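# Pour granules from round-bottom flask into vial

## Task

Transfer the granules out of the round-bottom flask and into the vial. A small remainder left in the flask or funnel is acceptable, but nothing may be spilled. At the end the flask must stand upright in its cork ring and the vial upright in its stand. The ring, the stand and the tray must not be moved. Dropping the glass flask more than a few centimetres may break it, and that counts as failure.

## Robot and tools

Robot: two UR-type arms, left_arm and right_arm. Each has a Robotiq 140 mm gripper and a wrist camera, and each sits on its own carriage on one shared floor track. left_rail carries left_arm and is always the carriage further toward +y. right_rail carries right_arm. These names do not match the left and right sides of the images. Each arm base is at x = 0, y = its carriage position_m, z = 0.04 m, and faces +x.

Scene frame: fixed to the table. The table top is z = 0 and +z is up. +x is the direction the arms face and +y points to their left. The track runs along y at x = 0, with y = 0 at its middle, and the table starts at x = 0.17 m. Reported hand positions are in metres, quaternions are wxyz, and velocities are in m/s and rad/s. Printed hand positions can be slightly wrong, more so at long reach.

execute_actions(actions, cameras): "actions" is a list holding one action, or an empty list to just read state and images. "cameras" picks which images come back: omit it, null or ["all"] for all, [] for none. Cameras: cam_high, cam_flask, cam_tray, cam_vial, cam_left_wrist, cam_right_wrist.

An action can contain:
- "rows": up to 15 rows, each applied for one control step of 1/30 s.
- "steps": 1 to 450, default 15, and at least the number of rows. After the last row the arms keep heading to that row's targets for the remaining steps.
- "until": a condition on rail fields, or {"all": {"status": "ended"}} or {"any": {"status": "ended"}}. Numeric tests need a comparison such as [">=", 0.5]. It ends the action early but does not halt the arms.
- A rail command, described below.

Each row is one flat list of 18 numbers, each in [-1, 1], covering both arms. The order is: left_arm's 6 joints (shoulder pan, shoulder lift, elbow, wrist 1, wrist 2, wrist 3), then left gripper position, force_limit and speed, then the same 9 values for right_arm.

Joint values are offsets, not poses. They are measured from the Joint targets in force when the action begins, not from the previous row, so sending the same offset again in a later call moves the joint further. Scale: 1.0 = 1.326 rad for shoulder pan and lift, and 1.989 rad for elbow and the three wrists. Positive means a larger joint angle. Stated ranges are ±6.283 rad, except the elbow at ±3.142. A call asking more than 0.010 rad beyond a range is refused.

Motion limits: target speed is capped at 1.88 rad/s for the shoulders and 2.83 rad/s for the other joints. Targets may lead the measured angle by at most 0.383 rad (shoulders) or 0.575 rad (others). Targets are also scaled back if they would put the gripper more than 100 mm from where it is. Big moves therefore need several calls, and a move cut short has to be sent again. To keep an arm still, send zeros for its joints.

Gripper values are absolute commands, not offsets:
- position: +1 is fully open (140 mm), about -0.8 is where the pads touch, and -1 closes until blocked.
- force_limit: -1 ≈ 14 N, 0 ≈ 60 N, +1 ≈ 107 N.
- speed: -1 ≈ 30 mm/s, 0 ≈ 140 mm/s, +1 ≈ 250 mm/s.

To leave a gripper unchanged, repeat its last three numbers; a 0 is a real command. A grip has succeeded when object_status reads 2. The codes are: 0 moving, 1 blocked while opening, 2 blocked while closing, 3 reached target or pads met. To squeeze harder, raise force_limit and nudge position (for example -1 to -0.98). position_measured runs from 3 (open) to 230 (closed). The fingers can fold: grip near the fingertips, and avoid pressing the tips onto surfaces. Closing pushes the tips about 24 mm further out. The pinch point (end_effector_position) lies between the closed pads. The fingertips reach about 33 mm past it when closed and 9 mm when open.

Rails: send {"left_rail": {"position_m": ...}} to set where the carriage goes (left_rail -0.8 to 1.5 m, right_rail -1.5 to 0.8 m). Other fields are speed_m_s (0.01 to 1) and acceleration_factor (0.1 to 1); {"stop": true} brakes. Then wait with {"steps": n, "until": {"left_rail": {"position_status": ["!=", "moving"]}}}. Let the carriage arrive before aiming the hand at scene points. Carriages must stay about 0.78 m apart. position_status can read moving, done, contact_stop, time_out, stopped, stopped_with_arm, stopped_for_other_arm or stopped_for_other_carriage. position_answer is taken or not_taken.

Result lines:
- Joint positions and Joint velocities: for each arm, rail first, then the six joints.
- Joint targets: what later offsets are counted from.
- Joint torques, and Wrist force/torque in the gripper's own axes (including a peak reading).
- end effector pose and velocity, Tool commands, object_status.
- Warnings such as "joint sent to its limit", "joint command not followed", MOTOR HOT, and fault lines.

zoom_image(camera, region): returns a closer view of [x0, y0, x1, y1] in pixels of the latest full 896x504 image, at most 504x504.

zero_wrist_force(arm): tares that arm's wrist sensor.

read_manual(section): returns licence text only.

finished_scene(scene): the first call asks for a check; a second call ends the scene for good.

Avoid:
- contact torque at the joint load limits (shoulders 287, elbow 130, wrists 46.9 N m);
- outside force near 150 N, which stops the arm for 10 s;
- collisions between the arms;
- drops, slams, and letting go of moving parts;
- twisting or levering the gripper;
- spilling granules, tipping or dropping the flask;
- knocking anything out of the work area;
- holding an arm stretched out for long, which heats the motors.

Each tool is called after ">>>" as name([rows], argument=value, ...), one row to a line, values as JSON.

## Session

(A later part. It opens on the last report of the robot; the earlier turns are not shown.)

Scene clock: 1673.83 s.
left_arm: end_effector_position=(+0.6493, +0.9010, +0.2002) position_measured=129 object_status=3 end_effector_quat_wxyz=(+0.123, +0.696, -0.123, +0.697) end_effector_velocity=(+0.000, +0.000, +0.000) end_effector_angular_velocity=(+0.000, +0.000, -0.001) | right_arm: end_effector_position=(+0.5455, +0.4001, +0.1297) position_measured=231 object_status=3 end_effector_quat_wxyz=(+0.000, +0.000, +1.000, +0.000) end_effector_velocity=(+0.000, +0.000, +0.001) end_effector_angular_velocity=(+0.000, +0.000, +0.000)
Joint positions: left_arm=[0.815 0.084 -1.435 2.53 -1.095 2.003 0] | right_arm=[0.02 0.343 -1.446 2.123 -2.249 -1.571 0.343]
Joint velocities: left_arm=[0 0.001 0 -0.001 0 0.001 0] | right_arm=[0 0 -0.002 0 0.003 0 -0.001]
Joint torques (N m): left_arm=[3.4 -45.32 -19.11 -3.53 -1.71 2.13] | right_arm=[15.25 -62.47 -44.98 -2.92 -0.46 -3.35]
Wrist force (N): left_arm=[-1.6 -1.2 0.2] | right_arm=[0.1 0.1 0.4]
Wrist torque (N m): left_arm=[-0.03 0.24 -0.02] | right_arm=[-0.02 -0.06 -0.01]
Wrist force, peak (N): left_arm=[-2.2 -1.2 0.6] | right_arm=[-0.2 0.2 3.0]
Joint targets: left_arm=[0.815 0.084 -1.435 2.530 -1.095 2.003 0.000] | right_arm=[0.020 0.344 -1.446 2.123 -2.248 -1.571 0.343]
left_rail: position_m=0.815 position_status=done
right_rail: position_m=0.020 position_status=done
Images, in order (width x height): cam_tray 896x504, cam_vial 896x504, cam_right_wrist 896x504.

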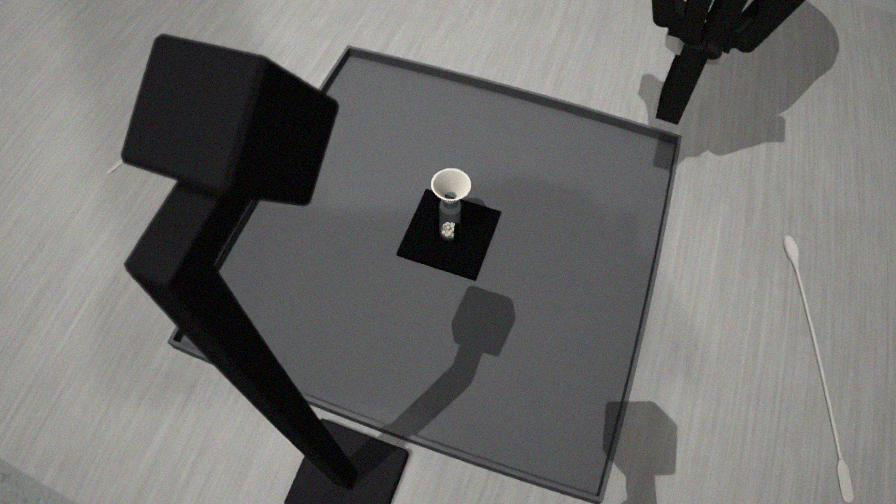

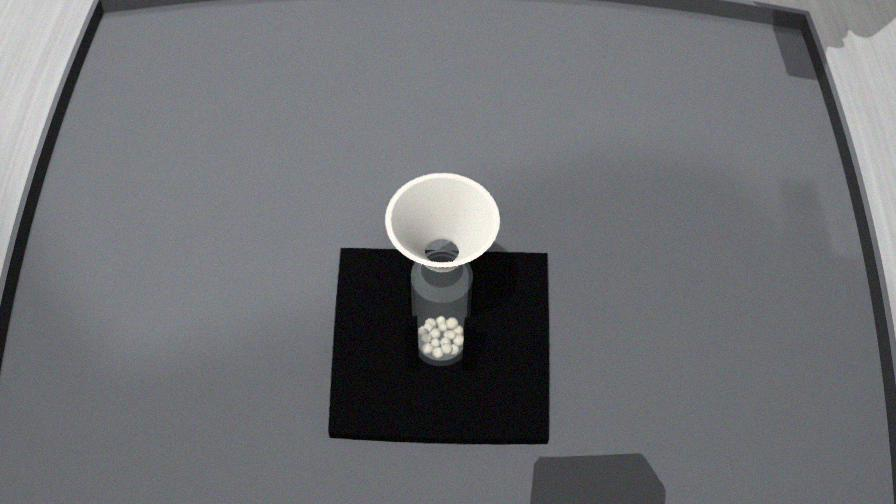

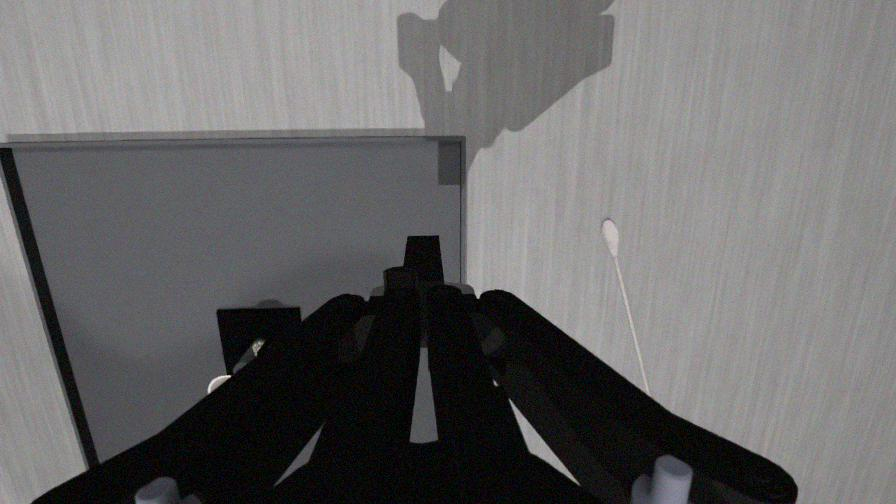

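>>> execute_actions([
  {"rows": [[0,0,0,0,0,0,0.0,-0.4,-0.8,-0.00045,0.00006,-0.00006,0.00001,0,-0.0003,-0.82,-0.8,-0.8],[0,0,0,0,0,0,0.0,-0.4,-0.8,-0.0032,0.00045,-0.0004,0.0001,0,-0.00213,-0.82,-0.8,-0.8],[0,0,0,0,0,0,0.0,-0.4,-0.8,-0.00965,0.00137,-0.00122,0.00031,0,-0.00643,-0.82,-0.8,-0.8],[0,0,0,0,0,0,0.0,-0.4,-0.8,-0.02032,0.00288,-0.00256,0.00064,0,-0.01354,-0.82,-0.8,-0.8],[0,0,0,0,0,0,0.0,-0.4,-0.8,-0.03499,0.00496,-0.00441,0.00111,0,-0.02331,-0.82,-0.8,-0.8],[0,0,0,0,0,0,0.0,-0.4,-0.8,-0.0529,0.00751,-0.00667,0.00167,0,-0.03525,-0.82,-0.8,-0.8],[0,0,0,0,0,0,0.0,-0.4,-0.8,-0.07296,0.01035,-0.0092,0.00231,0,-0.04862,-0.82,-0.8,-0.8],[0,0,0,0,0,0,0.0,-0.4,-0.8,-0.09372,0.0133,-0.01182,0.00296,0,-0.06245,-0.82,-0.8,-0.8],[0,0,0,0,0,0,0.0,-0.4,-0.8,-0.11378,0.01614,-0.01435,0.0036,0,-0.07582,-0.82,-0.8,-0.8],[0,0,0,0,0,0,0.0,-0.4,-0.8,-0.13169,0.01869,-0.01661,0.00416,0,-0.08776,-0.82,-0.8,-0.8],[0,0,0,0,0,0,0.0,-0.4,-0.8,-0.14636,0.02077,-0.01846,0.00463,0,-0.09753,-0.82,-0.8,-0.8],[0,0,0,0,0,0,0.0,-0.4,-0.8,-0.15703,0.02228,-0.0198,0.00496,0,-0.10464,-0.82,-0.8,-0.8],[0,0,0,0,0,0,0.0,-0.4,-0.8,-0.16348,0.0232,-0.02062,0.00517,0,-0.10894,-0.82,-0.8,-0.8],[0,0,0,0,0,0,0.0,-0.4,-0.8,-0.16623,0.02359,-0.02096,0.00526,0,-0.11077,-0.82,-0.8,-0.8],[0,0,0,0,0,0,0.0,-0.4,-0.8,-0.16668,0.02365,-0.02102,0.00527,0,-0.11107,-0.82,-0.8,-0.8]], "steps": 26},
], cameras=["cam_vial", "cam_tray", "cam_right_wrist"])

Scene clock: 1733.27 s.
left_arm: end_effector_position=(+0.6493, +0.9010, +0.2002) position_measured=129 object_status=3 end_effector_quat_wxyz=(+0.123, +0.696, -0.123, +0.697) end_effector_velocity=(+0.000, +0.000, +0.000) end_effector_angular_velocity=(+0.000, +0.001, +0.000) | right_arm: end_effector_position=(+0.6379, +0.2742, +0.1319) position_measured=231 object_status=3 end_effector_quat_wxyz=(+0.000, +0.000, +1.000, +0.000) end_effector_velocity=(+0.001, -0.001, +0.000) end_effector_angular_velocity=(+0.002, +0.000, +0.001)
Joint positions: left_arm=[0.815 0.084 -1.435 2.53 -1.095 2.003 0] | right_arm=[0.02 0.123 -1.415 2.081 -2.238 -1.571 0.123]
Joint velocities: left_arm=[0 0 0 0 0 0 0] | right_arm=[0 -0.003 0 -0.001 0.001 0.002 -0.004]
Joint torques (N m): left_arm=[3.18 -45.53 -20.02 -3.92 -1.61 2.07] | right_arm=[-13.88 -40.67 -45.61 -2.99 -1 -3.21]
Wrist force (N): left_arm=[-1.5 -1.0 0.3] | right_arm=[-0.2 0.0 0.9]
Wrist torque (N m): left_arm=[0.00 0.22 -0.03] | right_arm=[-0.04 0.06 0.00]
Wrist force, peak (N): left_arm=[-2.0 -1.4 0.3] | right_arm=[2.0 3.4 0.7]
Joint targets: left_arm=[0.815 0.084 -1.435 2.530 -1.095 2.003 0.000] | right_arm=[0.020 0.123 -1.415 2.081 -2.238 -1.571 0.123]
left_rail: position_m=0.815 position_status=done
right_rail: position_m=0.020 position_status=done
Images, in order (width x height): cam_tray 896x504, cam_vial 896x504, cam_right_wrist 896x504.

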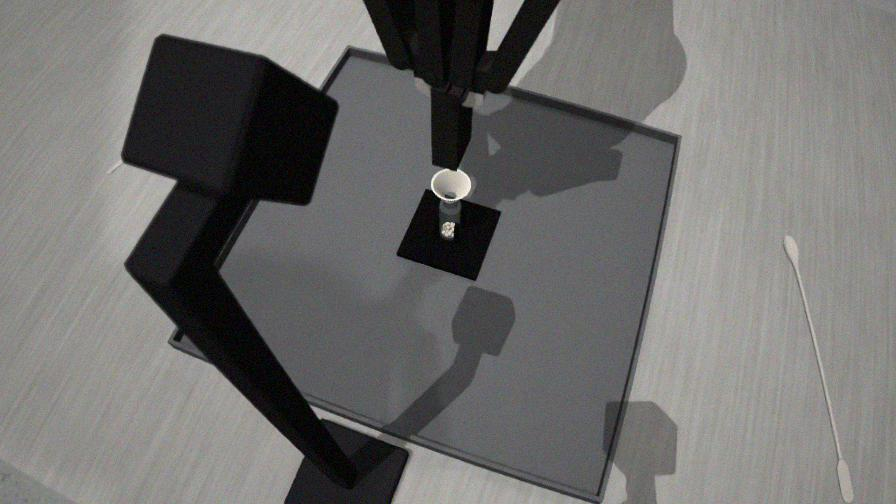

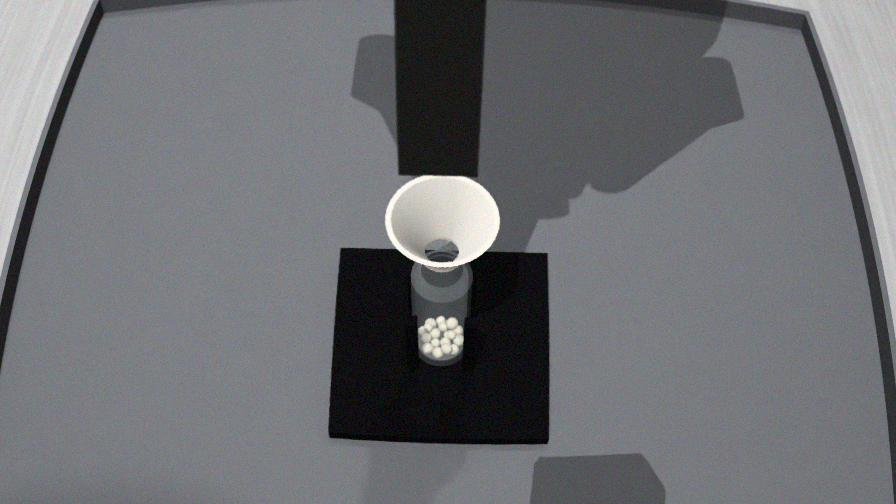

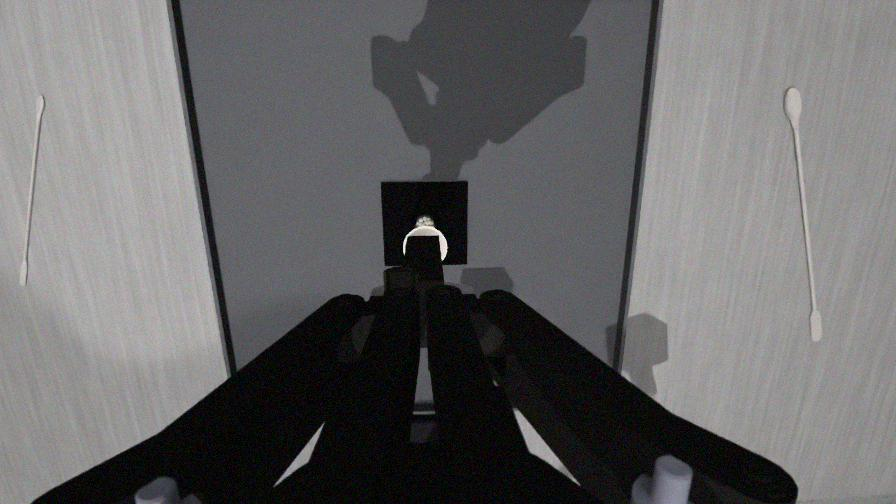

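>>> zoom_image(camera="cam_right_wrist", region=[380, 200, 480, 290])

>>> zoom_image(camera="cam_vial", region=[360, 120, 540, 290])

>>> zoom_image(camera="cam_tray", region=[390, 80, 530, 280])

Scaled by 5.040 from the camera's 896x504 image, which has a finer 1280x720 frame.

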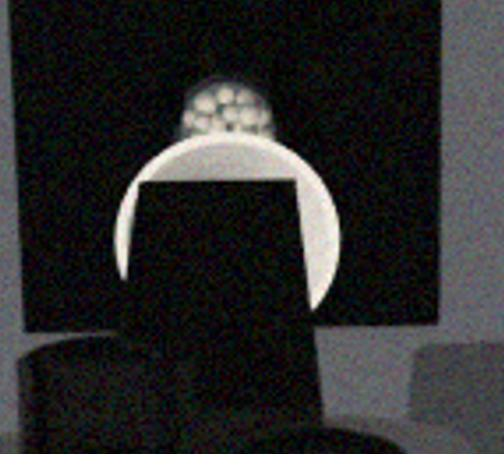

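Scaled by 2.800 from the camera's 896x504 image, which has a finer 1280x720 frame.

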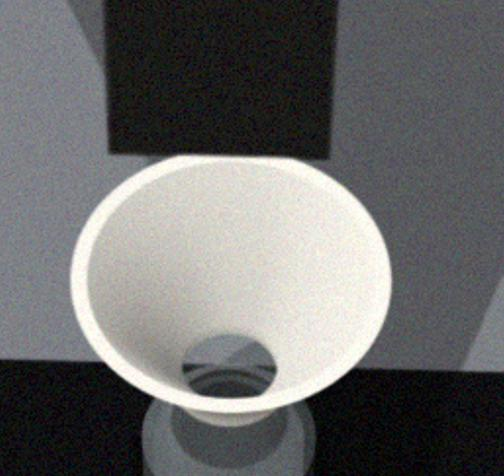

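Scaled by 2.520 from the camera's 896x504 image, which has a finer 1280x720 frame.

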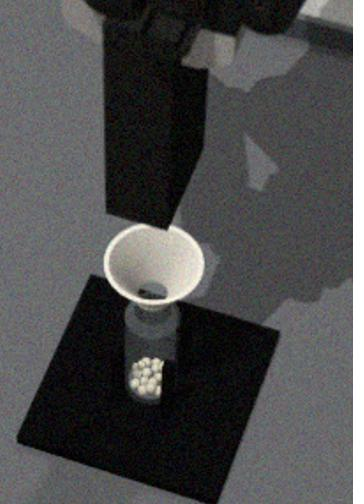

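>>> execute_actions([
  {"rows": [[0,0,0,0,0,0,0.0,-0.4,-0.8,0,0.00008,0.00003,-0.00008,0,0,-0.82,-0.8,-0.8],[0,0,0,0,0,0,0.0,-0.4,-0.8,0.00002,0.00055,0.00019,-0.00055,0,0.00002,-0.82,-0.8,-0.8],[0,0,0,0,0,0,0.0,-0.4,-0.8,0.00007,0.00165,0.00056,-0.00166,0,0.00005,-0.82,-0.8,-0.8],[0,0,0,0,0,0,0.0,-0.4,-0.8,0.00015,0.00347,0.00118,-0.00349,0,0.0001,-0.82,-0.8,-0.8],[0,0,0,0,0,0,0.0,-0.4,-0.8,0.00026,0.00597,0.00202,-0.00601,0,0.00017,-0.82,-0.8,-0.8],[0,0,0,0,0,0,0.0,-0.4,-0.8,0.00039,0.00903,0.00306,-0.00908,0,0.00025,-0.82,-0.8,-0.8],[0,0,0,0,0,0,0.0,-0.4,-0.8,0.00053,0.01245,0.00422,-0.01252,0,0.00035,-0.82,-0.8,-0.8],[0,0,0,0,0,0,0.0,-0.4,-0.8,0.00069,0.016,0.00542,-0.01609,0,0.00045,-0.82,-0.8,-0.8],[0,0,0,0,0,0,0.0,-0.4,-0.8,0.00083,0.01942,0.00658,-0.01953,0,0.00055,-0.82,-0.8,-0.8],[0,0,0,0,0,0,0.0,-0.4,-0.8,0.00096,0.02248,0.00762,-0.0226,0,0.00063,-0.82,-0.8,-0.8],[0,0,0,0,0,0,0.0,-0.4,-0.8,0.00107,0.02498,0.00846,-0.02512,0,0.0007,-0.82,-0.8,-0.8],[0,0,0,0,0,0,0.0,-0.4,-0.8,0.00115,0.0268,0.00908,-0.02695,0,0.00075,-0.82,-0.8,-0.8],[0,0,0,0,0,0,0.0,-0.4,-0.8,0.0012,0.0279,0.00945,-0.02806,0,0.00078,-0.82,-0.8,-0.8],[0,0,0,0,0,0,0.0,-0.4,-0.8,0.00122,0.02837,0.00961,-0.02853,0,0.0008,-0.82,-0.8,-0.8],[0,0,0,0,0,0,0.0,-0.4,-0.8,0.00122,0.02845,0.00964,-0.02861,0,0.0008,-0.82,-0.8,-0.8]], "steps": 18},
], cameras=["cam_vial", "cam_tray", "cam_right_wrist"])

Scene clock: 1840.17 s.
left_arm: end_effector_position=(+0.6493, +0.9010, +0.2002) position_measured=129 object_status=3 end_effector_quat_wxyz=(+0.123, +0.696, -0.123, +0.697) end_effector_velocity=(+0.000, +0.000, +0.000) end_effector_angular_velocity=(+0.000, +0.001, -0.001) | right_arm: end_effector_position=(+0.6396, +0.2753, +0.1031) position_measured=231 object_status=3 end_effector_quat_wxyz=(+0.000, +0.000, +1.000, +0.000) end_effector_velocity=(+0.001, +0.000, -0.001) end_effector_angular_velocity=(+0.000, -0.001, +0.000)
Joint positions: left_arm=[0.815 0.084 -1.435 2.53 -1.095 2.003 0] | right_arm=[0.02 0.124 -1.377 2.1 -2.294 -1.571 0.124]
Joint velocities: left_arm=[0 0 0 0.001 0 0.001 0] | right_arm=[0 0 0.002 0 -0.003 0 -0.001]
Joint torques (N m): left_arm=[3.12 -44.66 -20.75 -3.51 -1.48 1.99] | right_arm=[20.81 -43.77 -30.5 -6.21 -0.84 4.14]
Wrist force (N): left_arm=[-1.8 -1.1 0.4] | right_arm=[0.0 0.1 0.6]
Wrist torque (N m): left_arm=[-0.02 0.29 -0.02] | right_arm=[0.01 0.01 -0.05]
Wrist force, peak (N): left_arm=[-1.8 -1.5 0.4] | right_arm=[0.1 0.4 1.7]
Joint targets: left_arm=[0.815 0.084 -1.435 2.530 -1.095 2.003 0.000] | right_arm=[0.020 0.124 -1.377 2.101 -2.295 -1.571 0.124]
left_rail: position_m=0.815 position_status=done
right_rail: position_m=0.020 position_status=done
Images, in order (width x height): cam_tray 896x504, cam_vial 896x504, cam_right_wrist 896x504.

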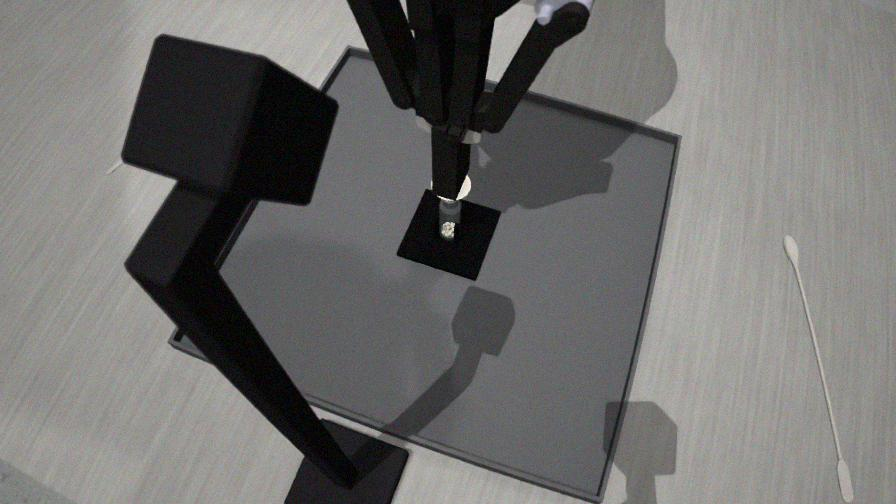

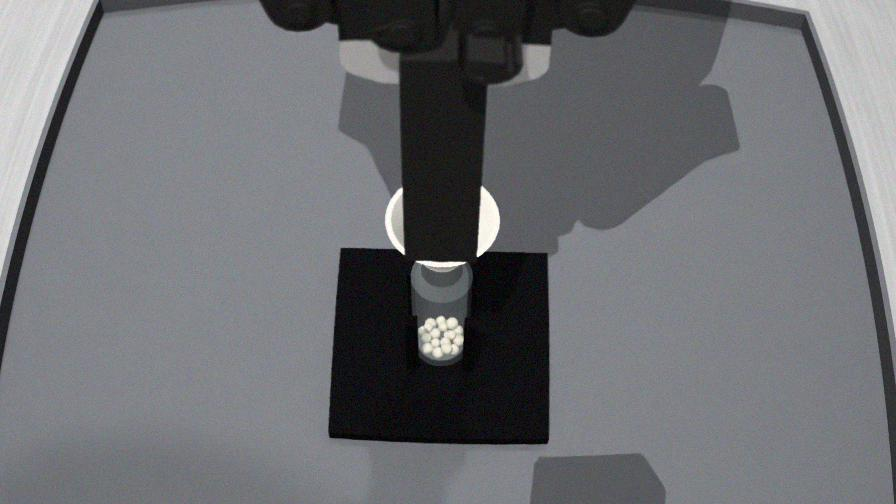

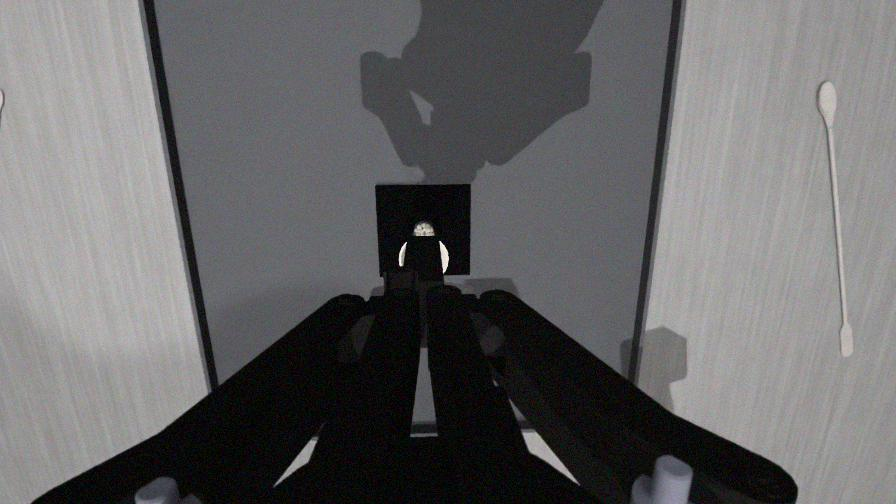

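>>> zoom_image(camera="cam_right_wrist", region=[380, 210, 470, 290])

>>> zoom_image(camera="cam_vial", region=[360, 160, 530, 310])

>>> zoom_image(camera="cam_tray", region=[400, 120, 510, 260])

Scaled by 5.600 from the camera's 896x504 image, which has a finer 1280x720 frame.

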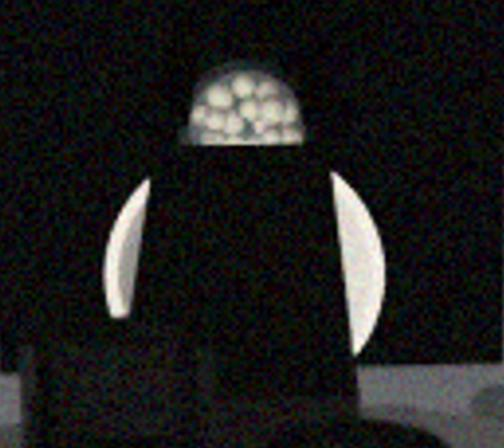

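Scaled by 2.965 from the camera's 896x504 image, which has a finer 1280x720 frame.

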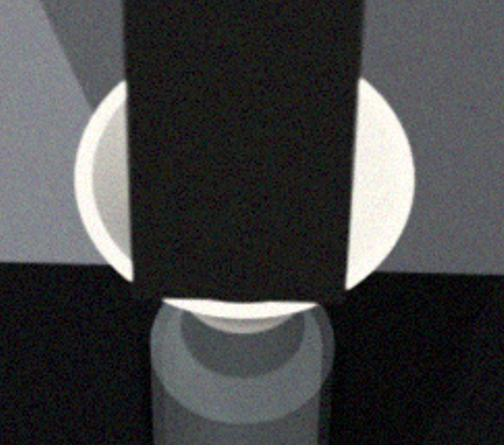

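Scaled by 3.600 from the camera's 896x504 image, which has a finer 1280x720 frame.

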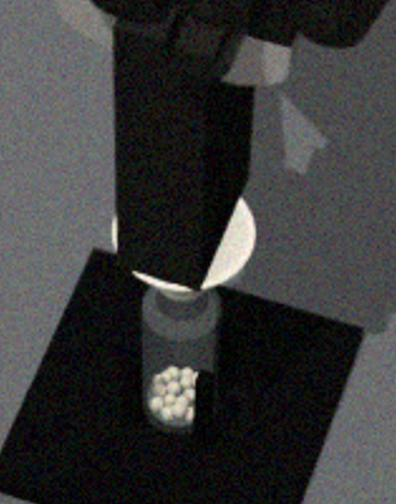

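>>> execute_actions([
  {"rows": [[0,0,0,0,0,0,0.0,-0.4,-0.8,0,0,0,0,0,0,-0.65,-0.8,-1.0]], "steps": 26},
], cameras=["cam_vial", "cam_tray", "cam_right_wrist"])

Scene clock: 1861.67 s.
left_arm: end_effector_position=(+0.6493, +0.9010, +0.2002) position_measured=129 object_status=3 end_effector_quat_wxyz=(+0.123, +0.696, -0.123, +0.697) end_effector_velocity=(+0.000, +0.000, +0.000) end_effector_angular_velocity=(+0.000, +0.000, +0.000) | right_arm: end_effector_position=(+0.6396, +0.2753, +0.1029) position_measured=211 object_status=3 end_effector_quat_wxyz=(+0.000, +0.000, +1.000, +0.000) end_effector_velocity=(+0.000, +0.001, +0.000) end_effector_angular_velocity=(+0.001, +0.000, +0.001)
Joint positions: left_arm=[0.815 0.084 -1.435 2.53 -1.095 2.003 0] | right_arm=[0.02 0.124 -1.377 2.101 -2.295 -1.571 0.124]
Joint velocities: left_arm=[0 0 0 0 0 0 0] | right_arm=[0 0.001 -0.001 0 0 0.001 0]
Joint torques (N m): left_arm=[3.64 -43.67 -22.53 -3.43 -1.53 1.96] | right_arm=[14.25 -45.94 -41.83 -5.09 -0.97 3.79]
Wrist force (N): left_arm=[-1.4 -0.8 0.5] | right_arm=[0.1 0.4 0.8]
Wrist torque (N m): left_arm=[0.04 0.19 -0.03] | right_arm=[0.08 -0.01 -0.05]
Wrist force, peak (N): left_arm=[-2.0 -1.2 0.4] | right_arm=[0.3 0.7 1.1]
Joint targets: left_arm=[0.815 0.084 -1.435 2.530 -1.095 2.003 0.000] | right_arm=[0.020 0.124 -1.377 2.101 -2.295 -1.571 0.124]
left_rail: position_m=0.815 position_status=done
right_rail: position_m=0.020 position_status=done
Images, in order (width x height): cam_tray 896x504, cam_vial 896x504, cam_right_wrist 896x504.

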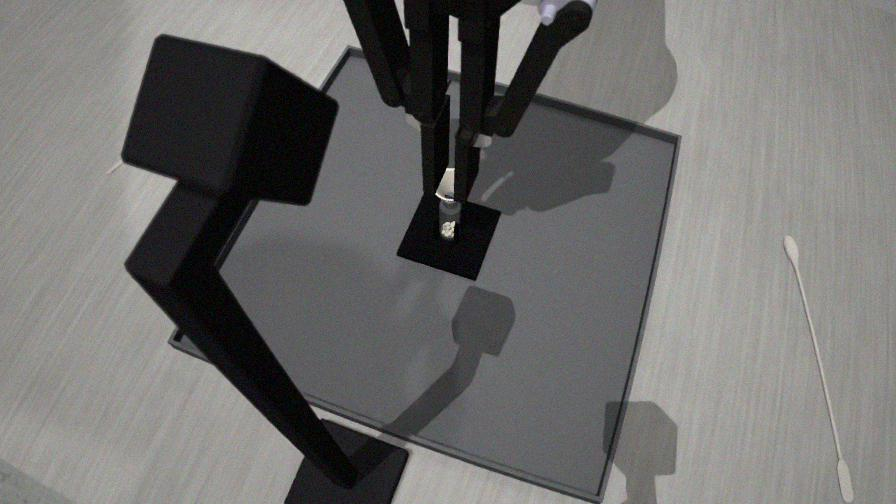

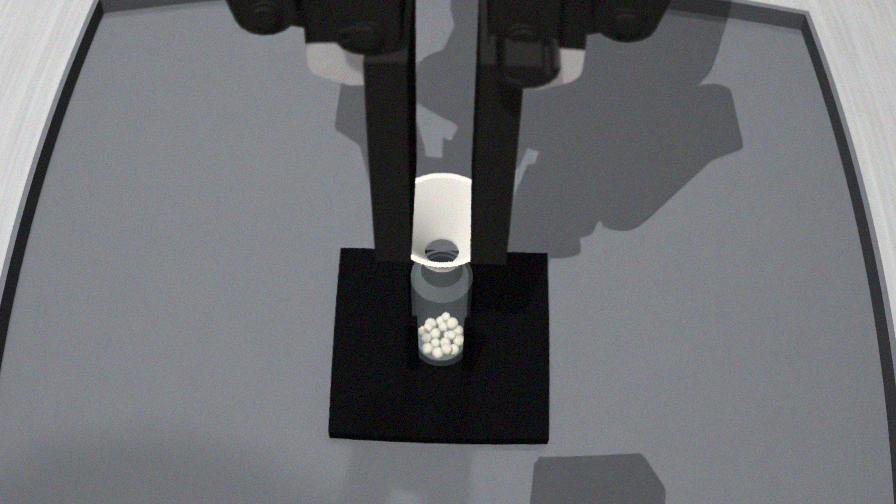

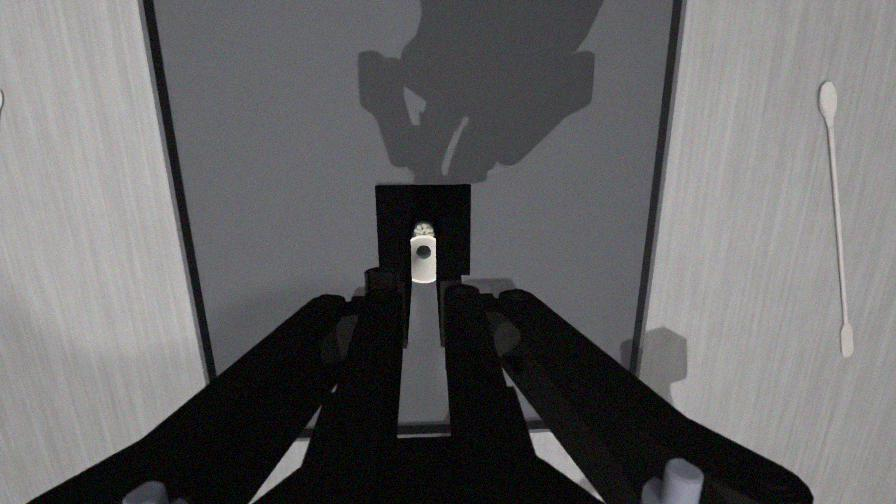

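>>> zoom_image(camera="cam_vial", region=[395, 230, 490, 375])

>>> zoom_image(camera="cam_right_wrist", region=[380, 200, 470, 300])

>>> zoom_image(camera="cam_tray", region=[400, 120, 510, 260])

Scaled by 3.476 from the camera's 896x504 image, which has a finer 1280x720 frame.

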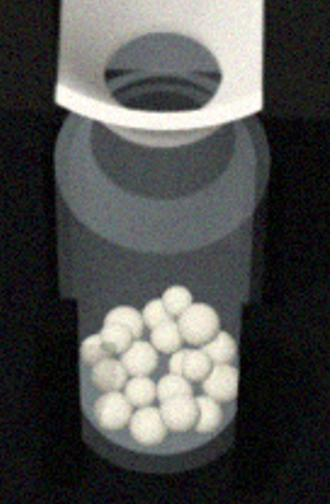

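Scaled by 5.040 from the camera's 896x504 image, which has a finer 1280x720 frame.

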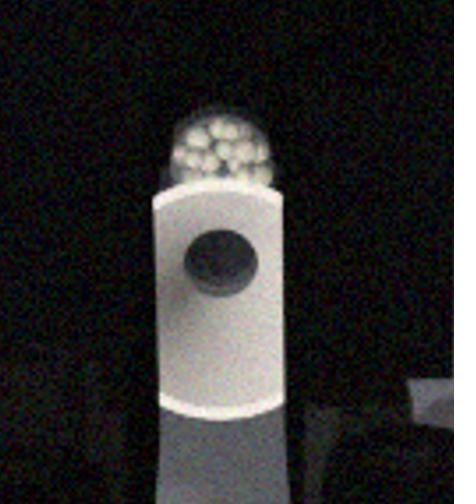

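Scaled by 3.600 from the camera's 896x504 image, which has a finer 1280x720 frame.

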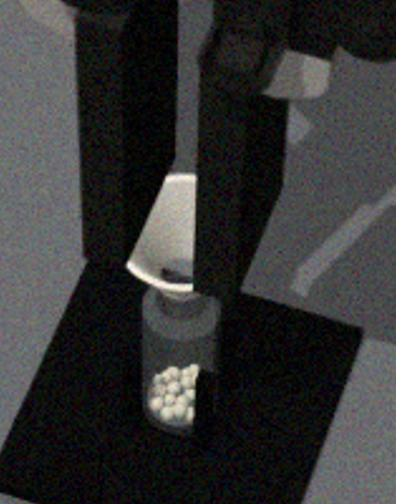

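>>> execute_actions([
  {"rows": [[0,0,0,0,0,0,0.0,-0.4,-0.8,0,-0.00014,-0.00007,0.00017,0,0,-0.65,-0.8,-1.0],[0,0,0,0,0,0,0.0,-0.4,-0.8,0,-0.00103,-0.0005,0.00118,0,0,-0.65,-0.8,-1.0],[0,0,0,0,0,0,0.0,-0.4,-0.8,0,-0.0031,-0.0015,0.00356,0,0,-0.65,-0.8,-1.0],[0,0,0,0,0,0,0.0,-0.4,-0.8,0,-0.00652,-0.00316,0.0075,0,0,-0.65,-0.8,-1.0],[0,0,0,0,0,0,0.0,-0.4,-0.8,0,-0.01123,-0.00544,0.01292,0,0,-0.65,-0.8,-1.0],[0,0,0,0,0,0,0.0,-0.4,-0.8,0,-0.01698,-0.00822,0.01954,0,0,-0.65,-0.8,-1.0],[0,0,0,0,0,0,0.0,-0.4,-0.8,0,-0.02342,-0.01134,0.02694,0,0,-0.65,-0.8,-1.0],[0,0,0,0,0,0,0.0,-0.4,-0.8,0,-0.03008,-0.01456,0.03462,0,0,-0.65,-0.8,-1.0],[0,0,0,0,0,0,0.0,-0.4,-0.8,0,-0.03652,-0.01768,0.04202,0,0,-0.65,-0.8,-1.0],[0,0,0,0,0,0,0.0,-0.4,-0.8,0,-0.04227,-0.02046,0.04864,0,0,-0.65,-0.8,-1.0],[0,0,0,0,0,0,0.0,-0.4,-0.8,0,-0.04698,-0.02274,0.05406,0,0,-0.65,-0.8,-1.0],[0,0,0,0,0,0,0.0,-0.4,-0.8,0,-0.0504,-0.0244,0.058,0,0,-0.65,-0.8,-1.0],[0,0,0,0,0,0,0.0,-0.4,-0.8,0,-0.05247,-0.0254,0.06038,0,0,-0.65,-0.8,-1.0],[0,0,0,0,0,0,0.0,-0.4,-0.8,0,-0.05336,-0.02583,0.06139,0,0,-0.65,-0.8,-1.0],[0,0,0,0,0,0,0.0,-0.4,-0.8,0,-0.0535,-0.0259,0.06156,0,0,-0.65,-0.8,-1.0]], "steps": 20},
], cameras=["all"])

Scene clock: 1903.57 s.
left_arm: end_effector_position=(+0.6493, +0.9010, +0.2002) position_measured=129 object_status=3 end_effector_quat_wxyz=(+0.123, +0.696, -0.123, +0.697) end_effector_velocity=(+0.000, +0.000, +0.000) end_effector_angular_velocity=(+0.000, +0.000, +0.000) | right_arm: end_effector_position=(+0.6397, +0.2753, +0.1647) position_measured=211 object_status=3 end_effector_quat_wxyz=(+0.000, +0.000, +1.000, +0.000) end_effector_velocity=(+0.000, +0.001, +0.002) end_effector_angular_velocity=(+0.001, -0.001, +0.000)
Joint positions: left_arm=[0.815 0.084 -1.435 2.53 -1.095 2.003 0] | right_arm=[0.02 0.124 -1.448 2.049 -2.172 -1.571 0.124]
Joint velocities: left_arm=[0 0.001 0 0 0 0 0] | right_arm=[0 0 -0.002 -0.002 0.003 0.001 0]
Joint torques (N m): left_arm=[3.51 -43.86 -23.66 -3.61 -1.47 1.85] | right_arm=[17.46 -69.31 -47.53 -2.24 -0.61 3.6]
Wrist force (N): left_arm=[-1.5 -1.1 0.4] | right_arm=[0.1 0.4 0.6]
Wrist torque (N m): left_arm=[-0.02 0.22 -0.02] | right_arm=[0.07 -0.02 -0.02]
Wrist force, peak (N): left_arm=[-2.1 -1.2 0.3] | right_arm=[0.1 0.3 2.6]
Joint targets: left_arm=[0.815 0.084 -1.435 2.530 -1.095 2.003 0.000] | right_arm=[0.020 0.124 -1.448 2.049 -2.172 -1.571 0.124]
left_rail: position_m=0.815 position_status=done
right_rail: position_m=0.020 position_status=done

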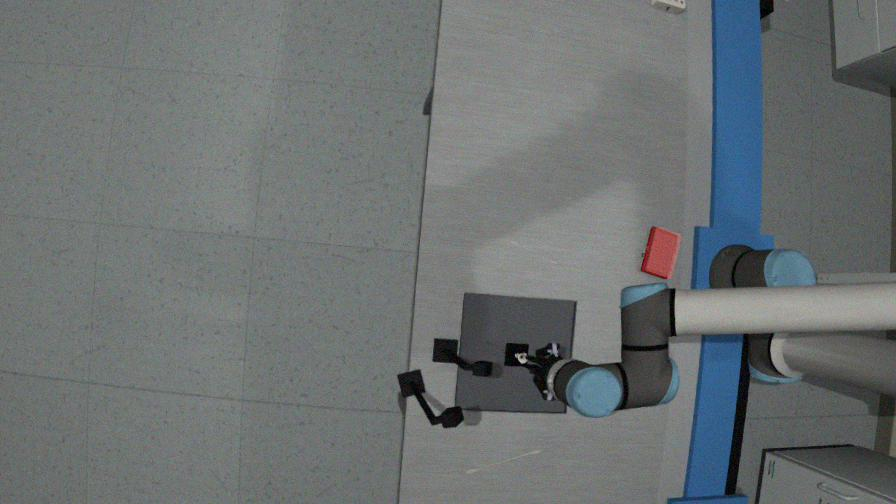

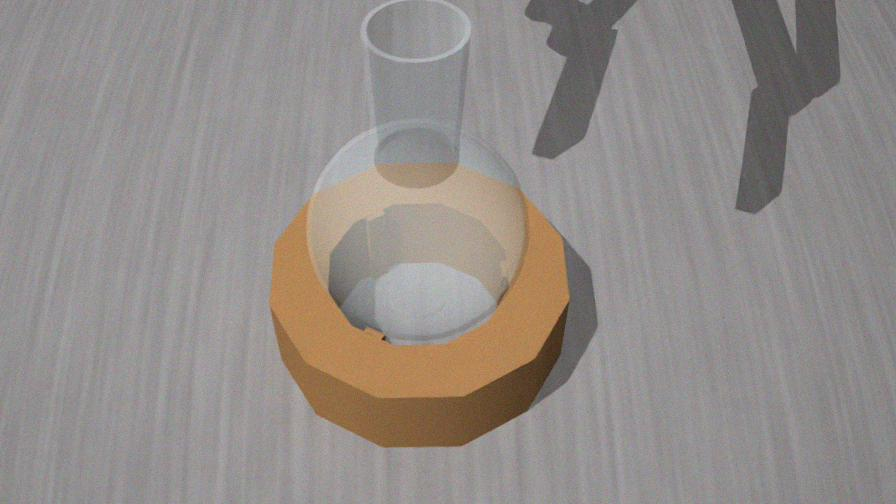

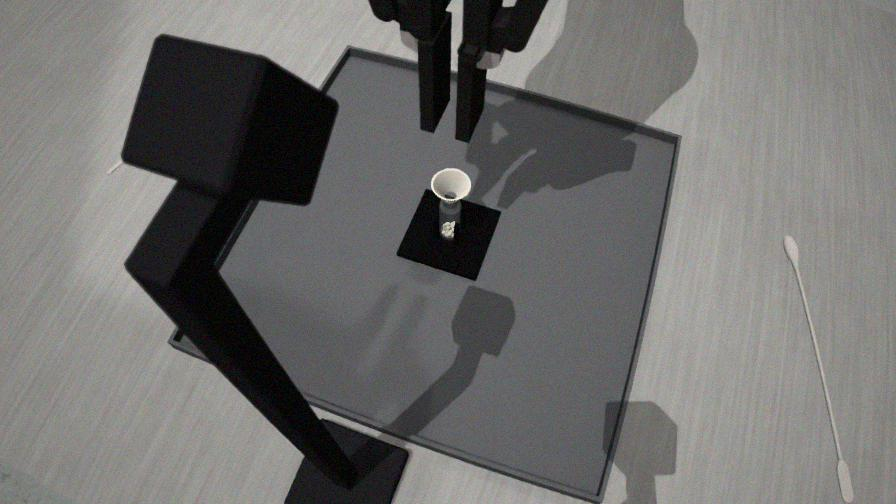

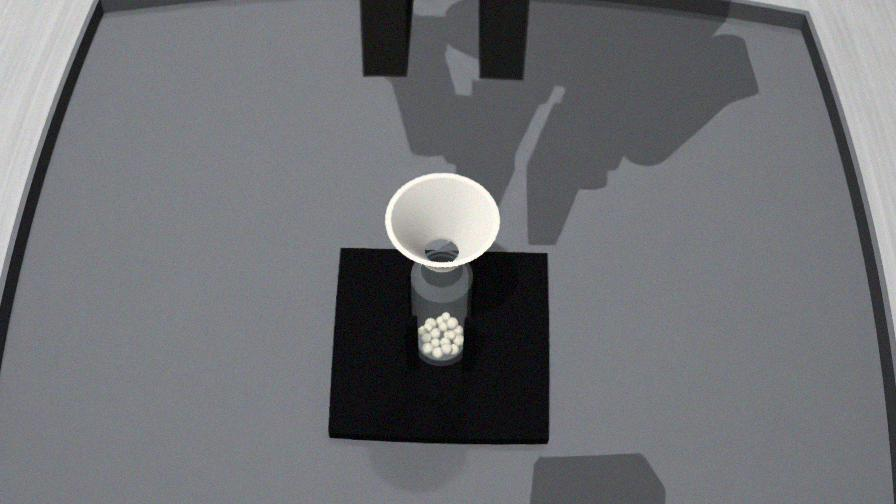

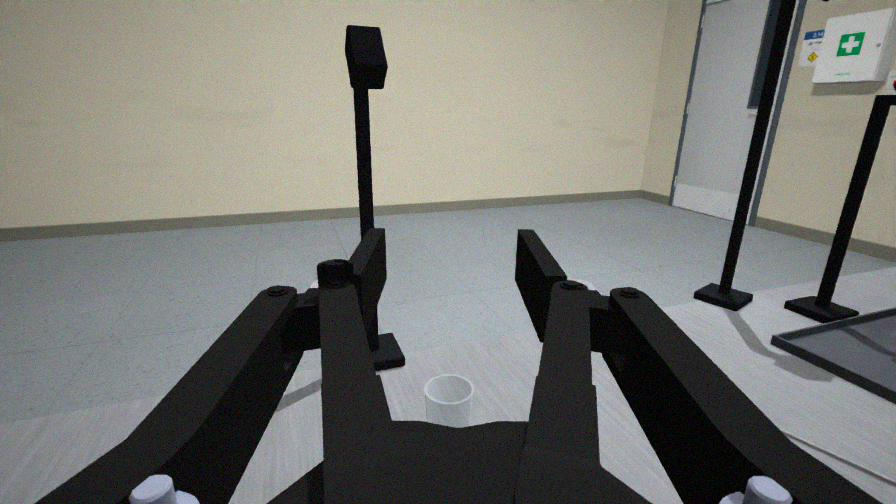

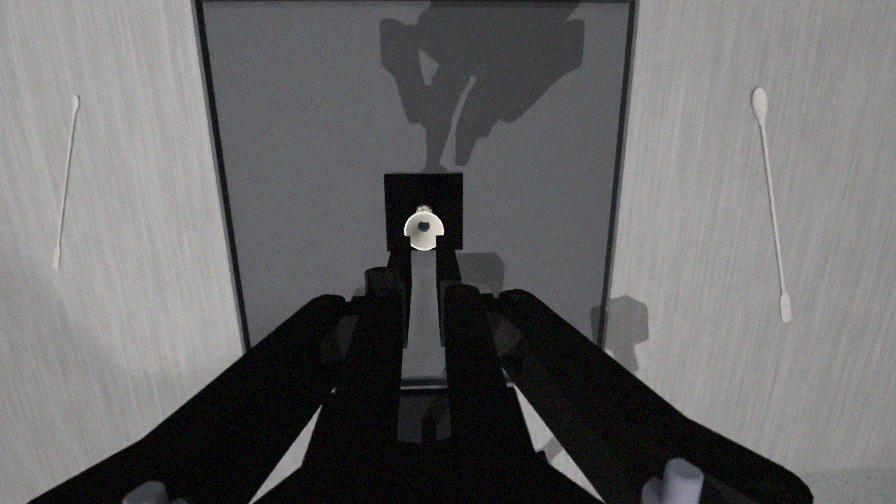

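>>> zoom_image(camera="cam_vial", region=[300, 170, 580, 450])

>>> zoom_image(camera="cam_flask", region=[200, 0, 650, 504])

>>> zoom_image(camera="cam_tray", region=[330, 40, 690, 300])

>>> zoom_image(camera="cam_right_wrist", region=[340, 150, 520, 330])

Scaled by 1.800 from the camera's 896x504 image, which has a finer 1280x720 frame.

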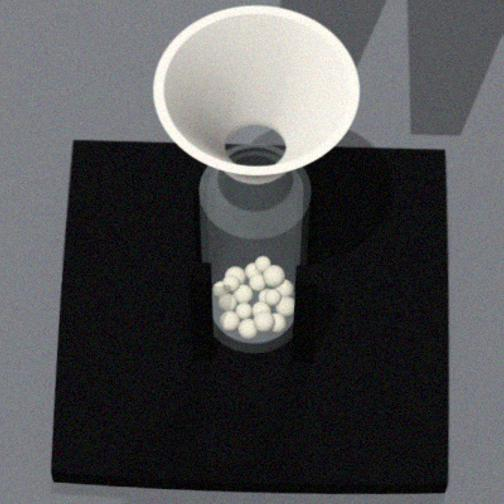

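Scaled by 1.000.

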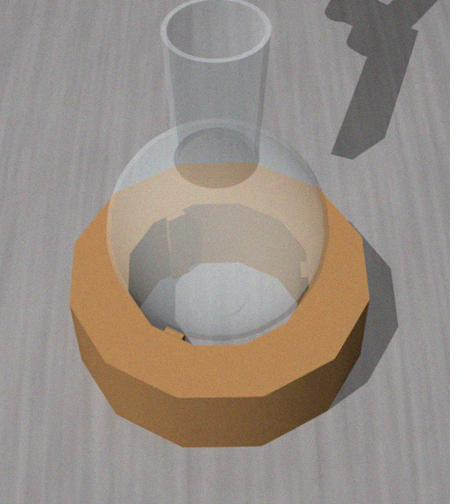

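Scaled by 1.400 from the camera's 896x504 image, which has a finer 1280x720 frame.

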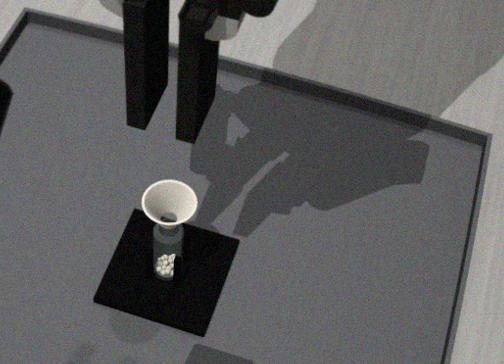

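Scaled by 2.800 from the camera's 896x504 image, which has a finer 1280x720 frame.

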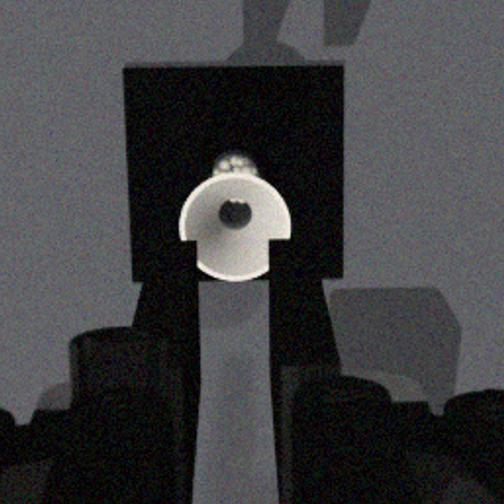

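>>> zoom_image(camera="cam_right_wrist", region=[190, 0, 430, 240])

>>> zoom_image(camera="cam_right_wrist", region=[200, 150, 420, 370])

>>> zoom_image(camera="cam_right_wrist", region=[430, 130, 650, 350])

>>> zoom_image(camera="cam_right_wrist", region=[430, 0, 660, 200])

>>> zoom_image(camera="cam_vial", region=[0, 0, 340, 504])

>>> zoom_image(camera="cam_vial", region=[540, 0, 896, 504])

Scaled by 2.100 from the camera's 896x504 image, which has a finer 1280x720 frame.

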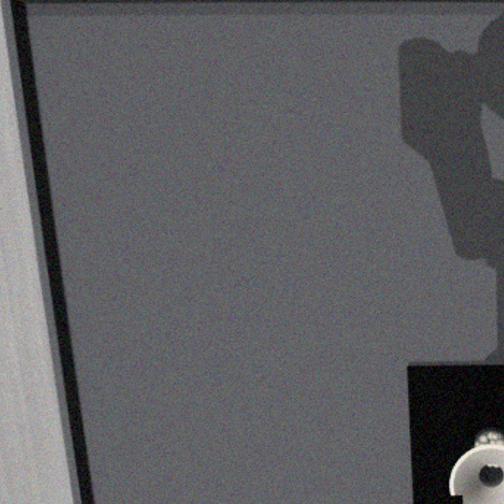

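Scaled by 2.291 from the camera's 896x504 image, which has a finer 1280x720 frame.

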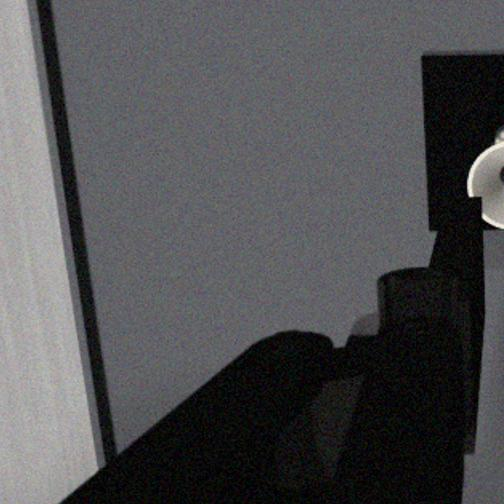

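Scaled by 2.291 from the camera's 896x504 image, which has a finer 1280x720 frame.

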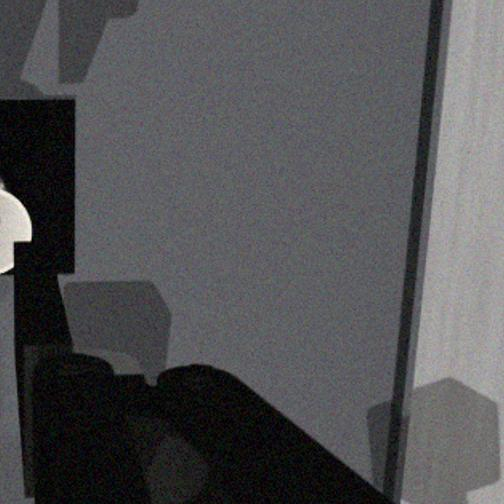

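Scaled by 2.191 from the camera's 896x504 image, which has a finer 1280x720 frame.

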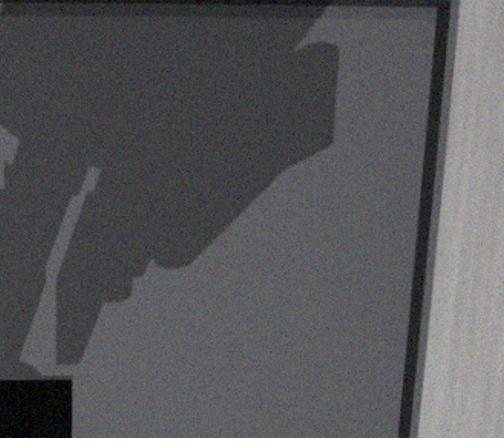

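Scaled by 1.000.

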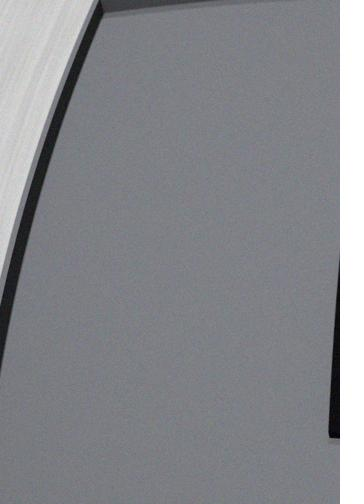

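Scaled by 1.000.

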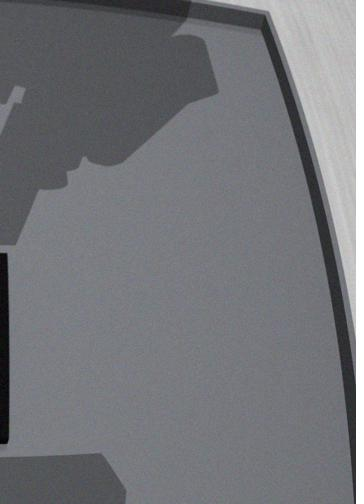

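>>> finished_scene(scene=2)

This call ended nothing. Check each condition of the task against the scene as it is now, look again where you are not sure, and mend what is not met. Then call finished_scene again.


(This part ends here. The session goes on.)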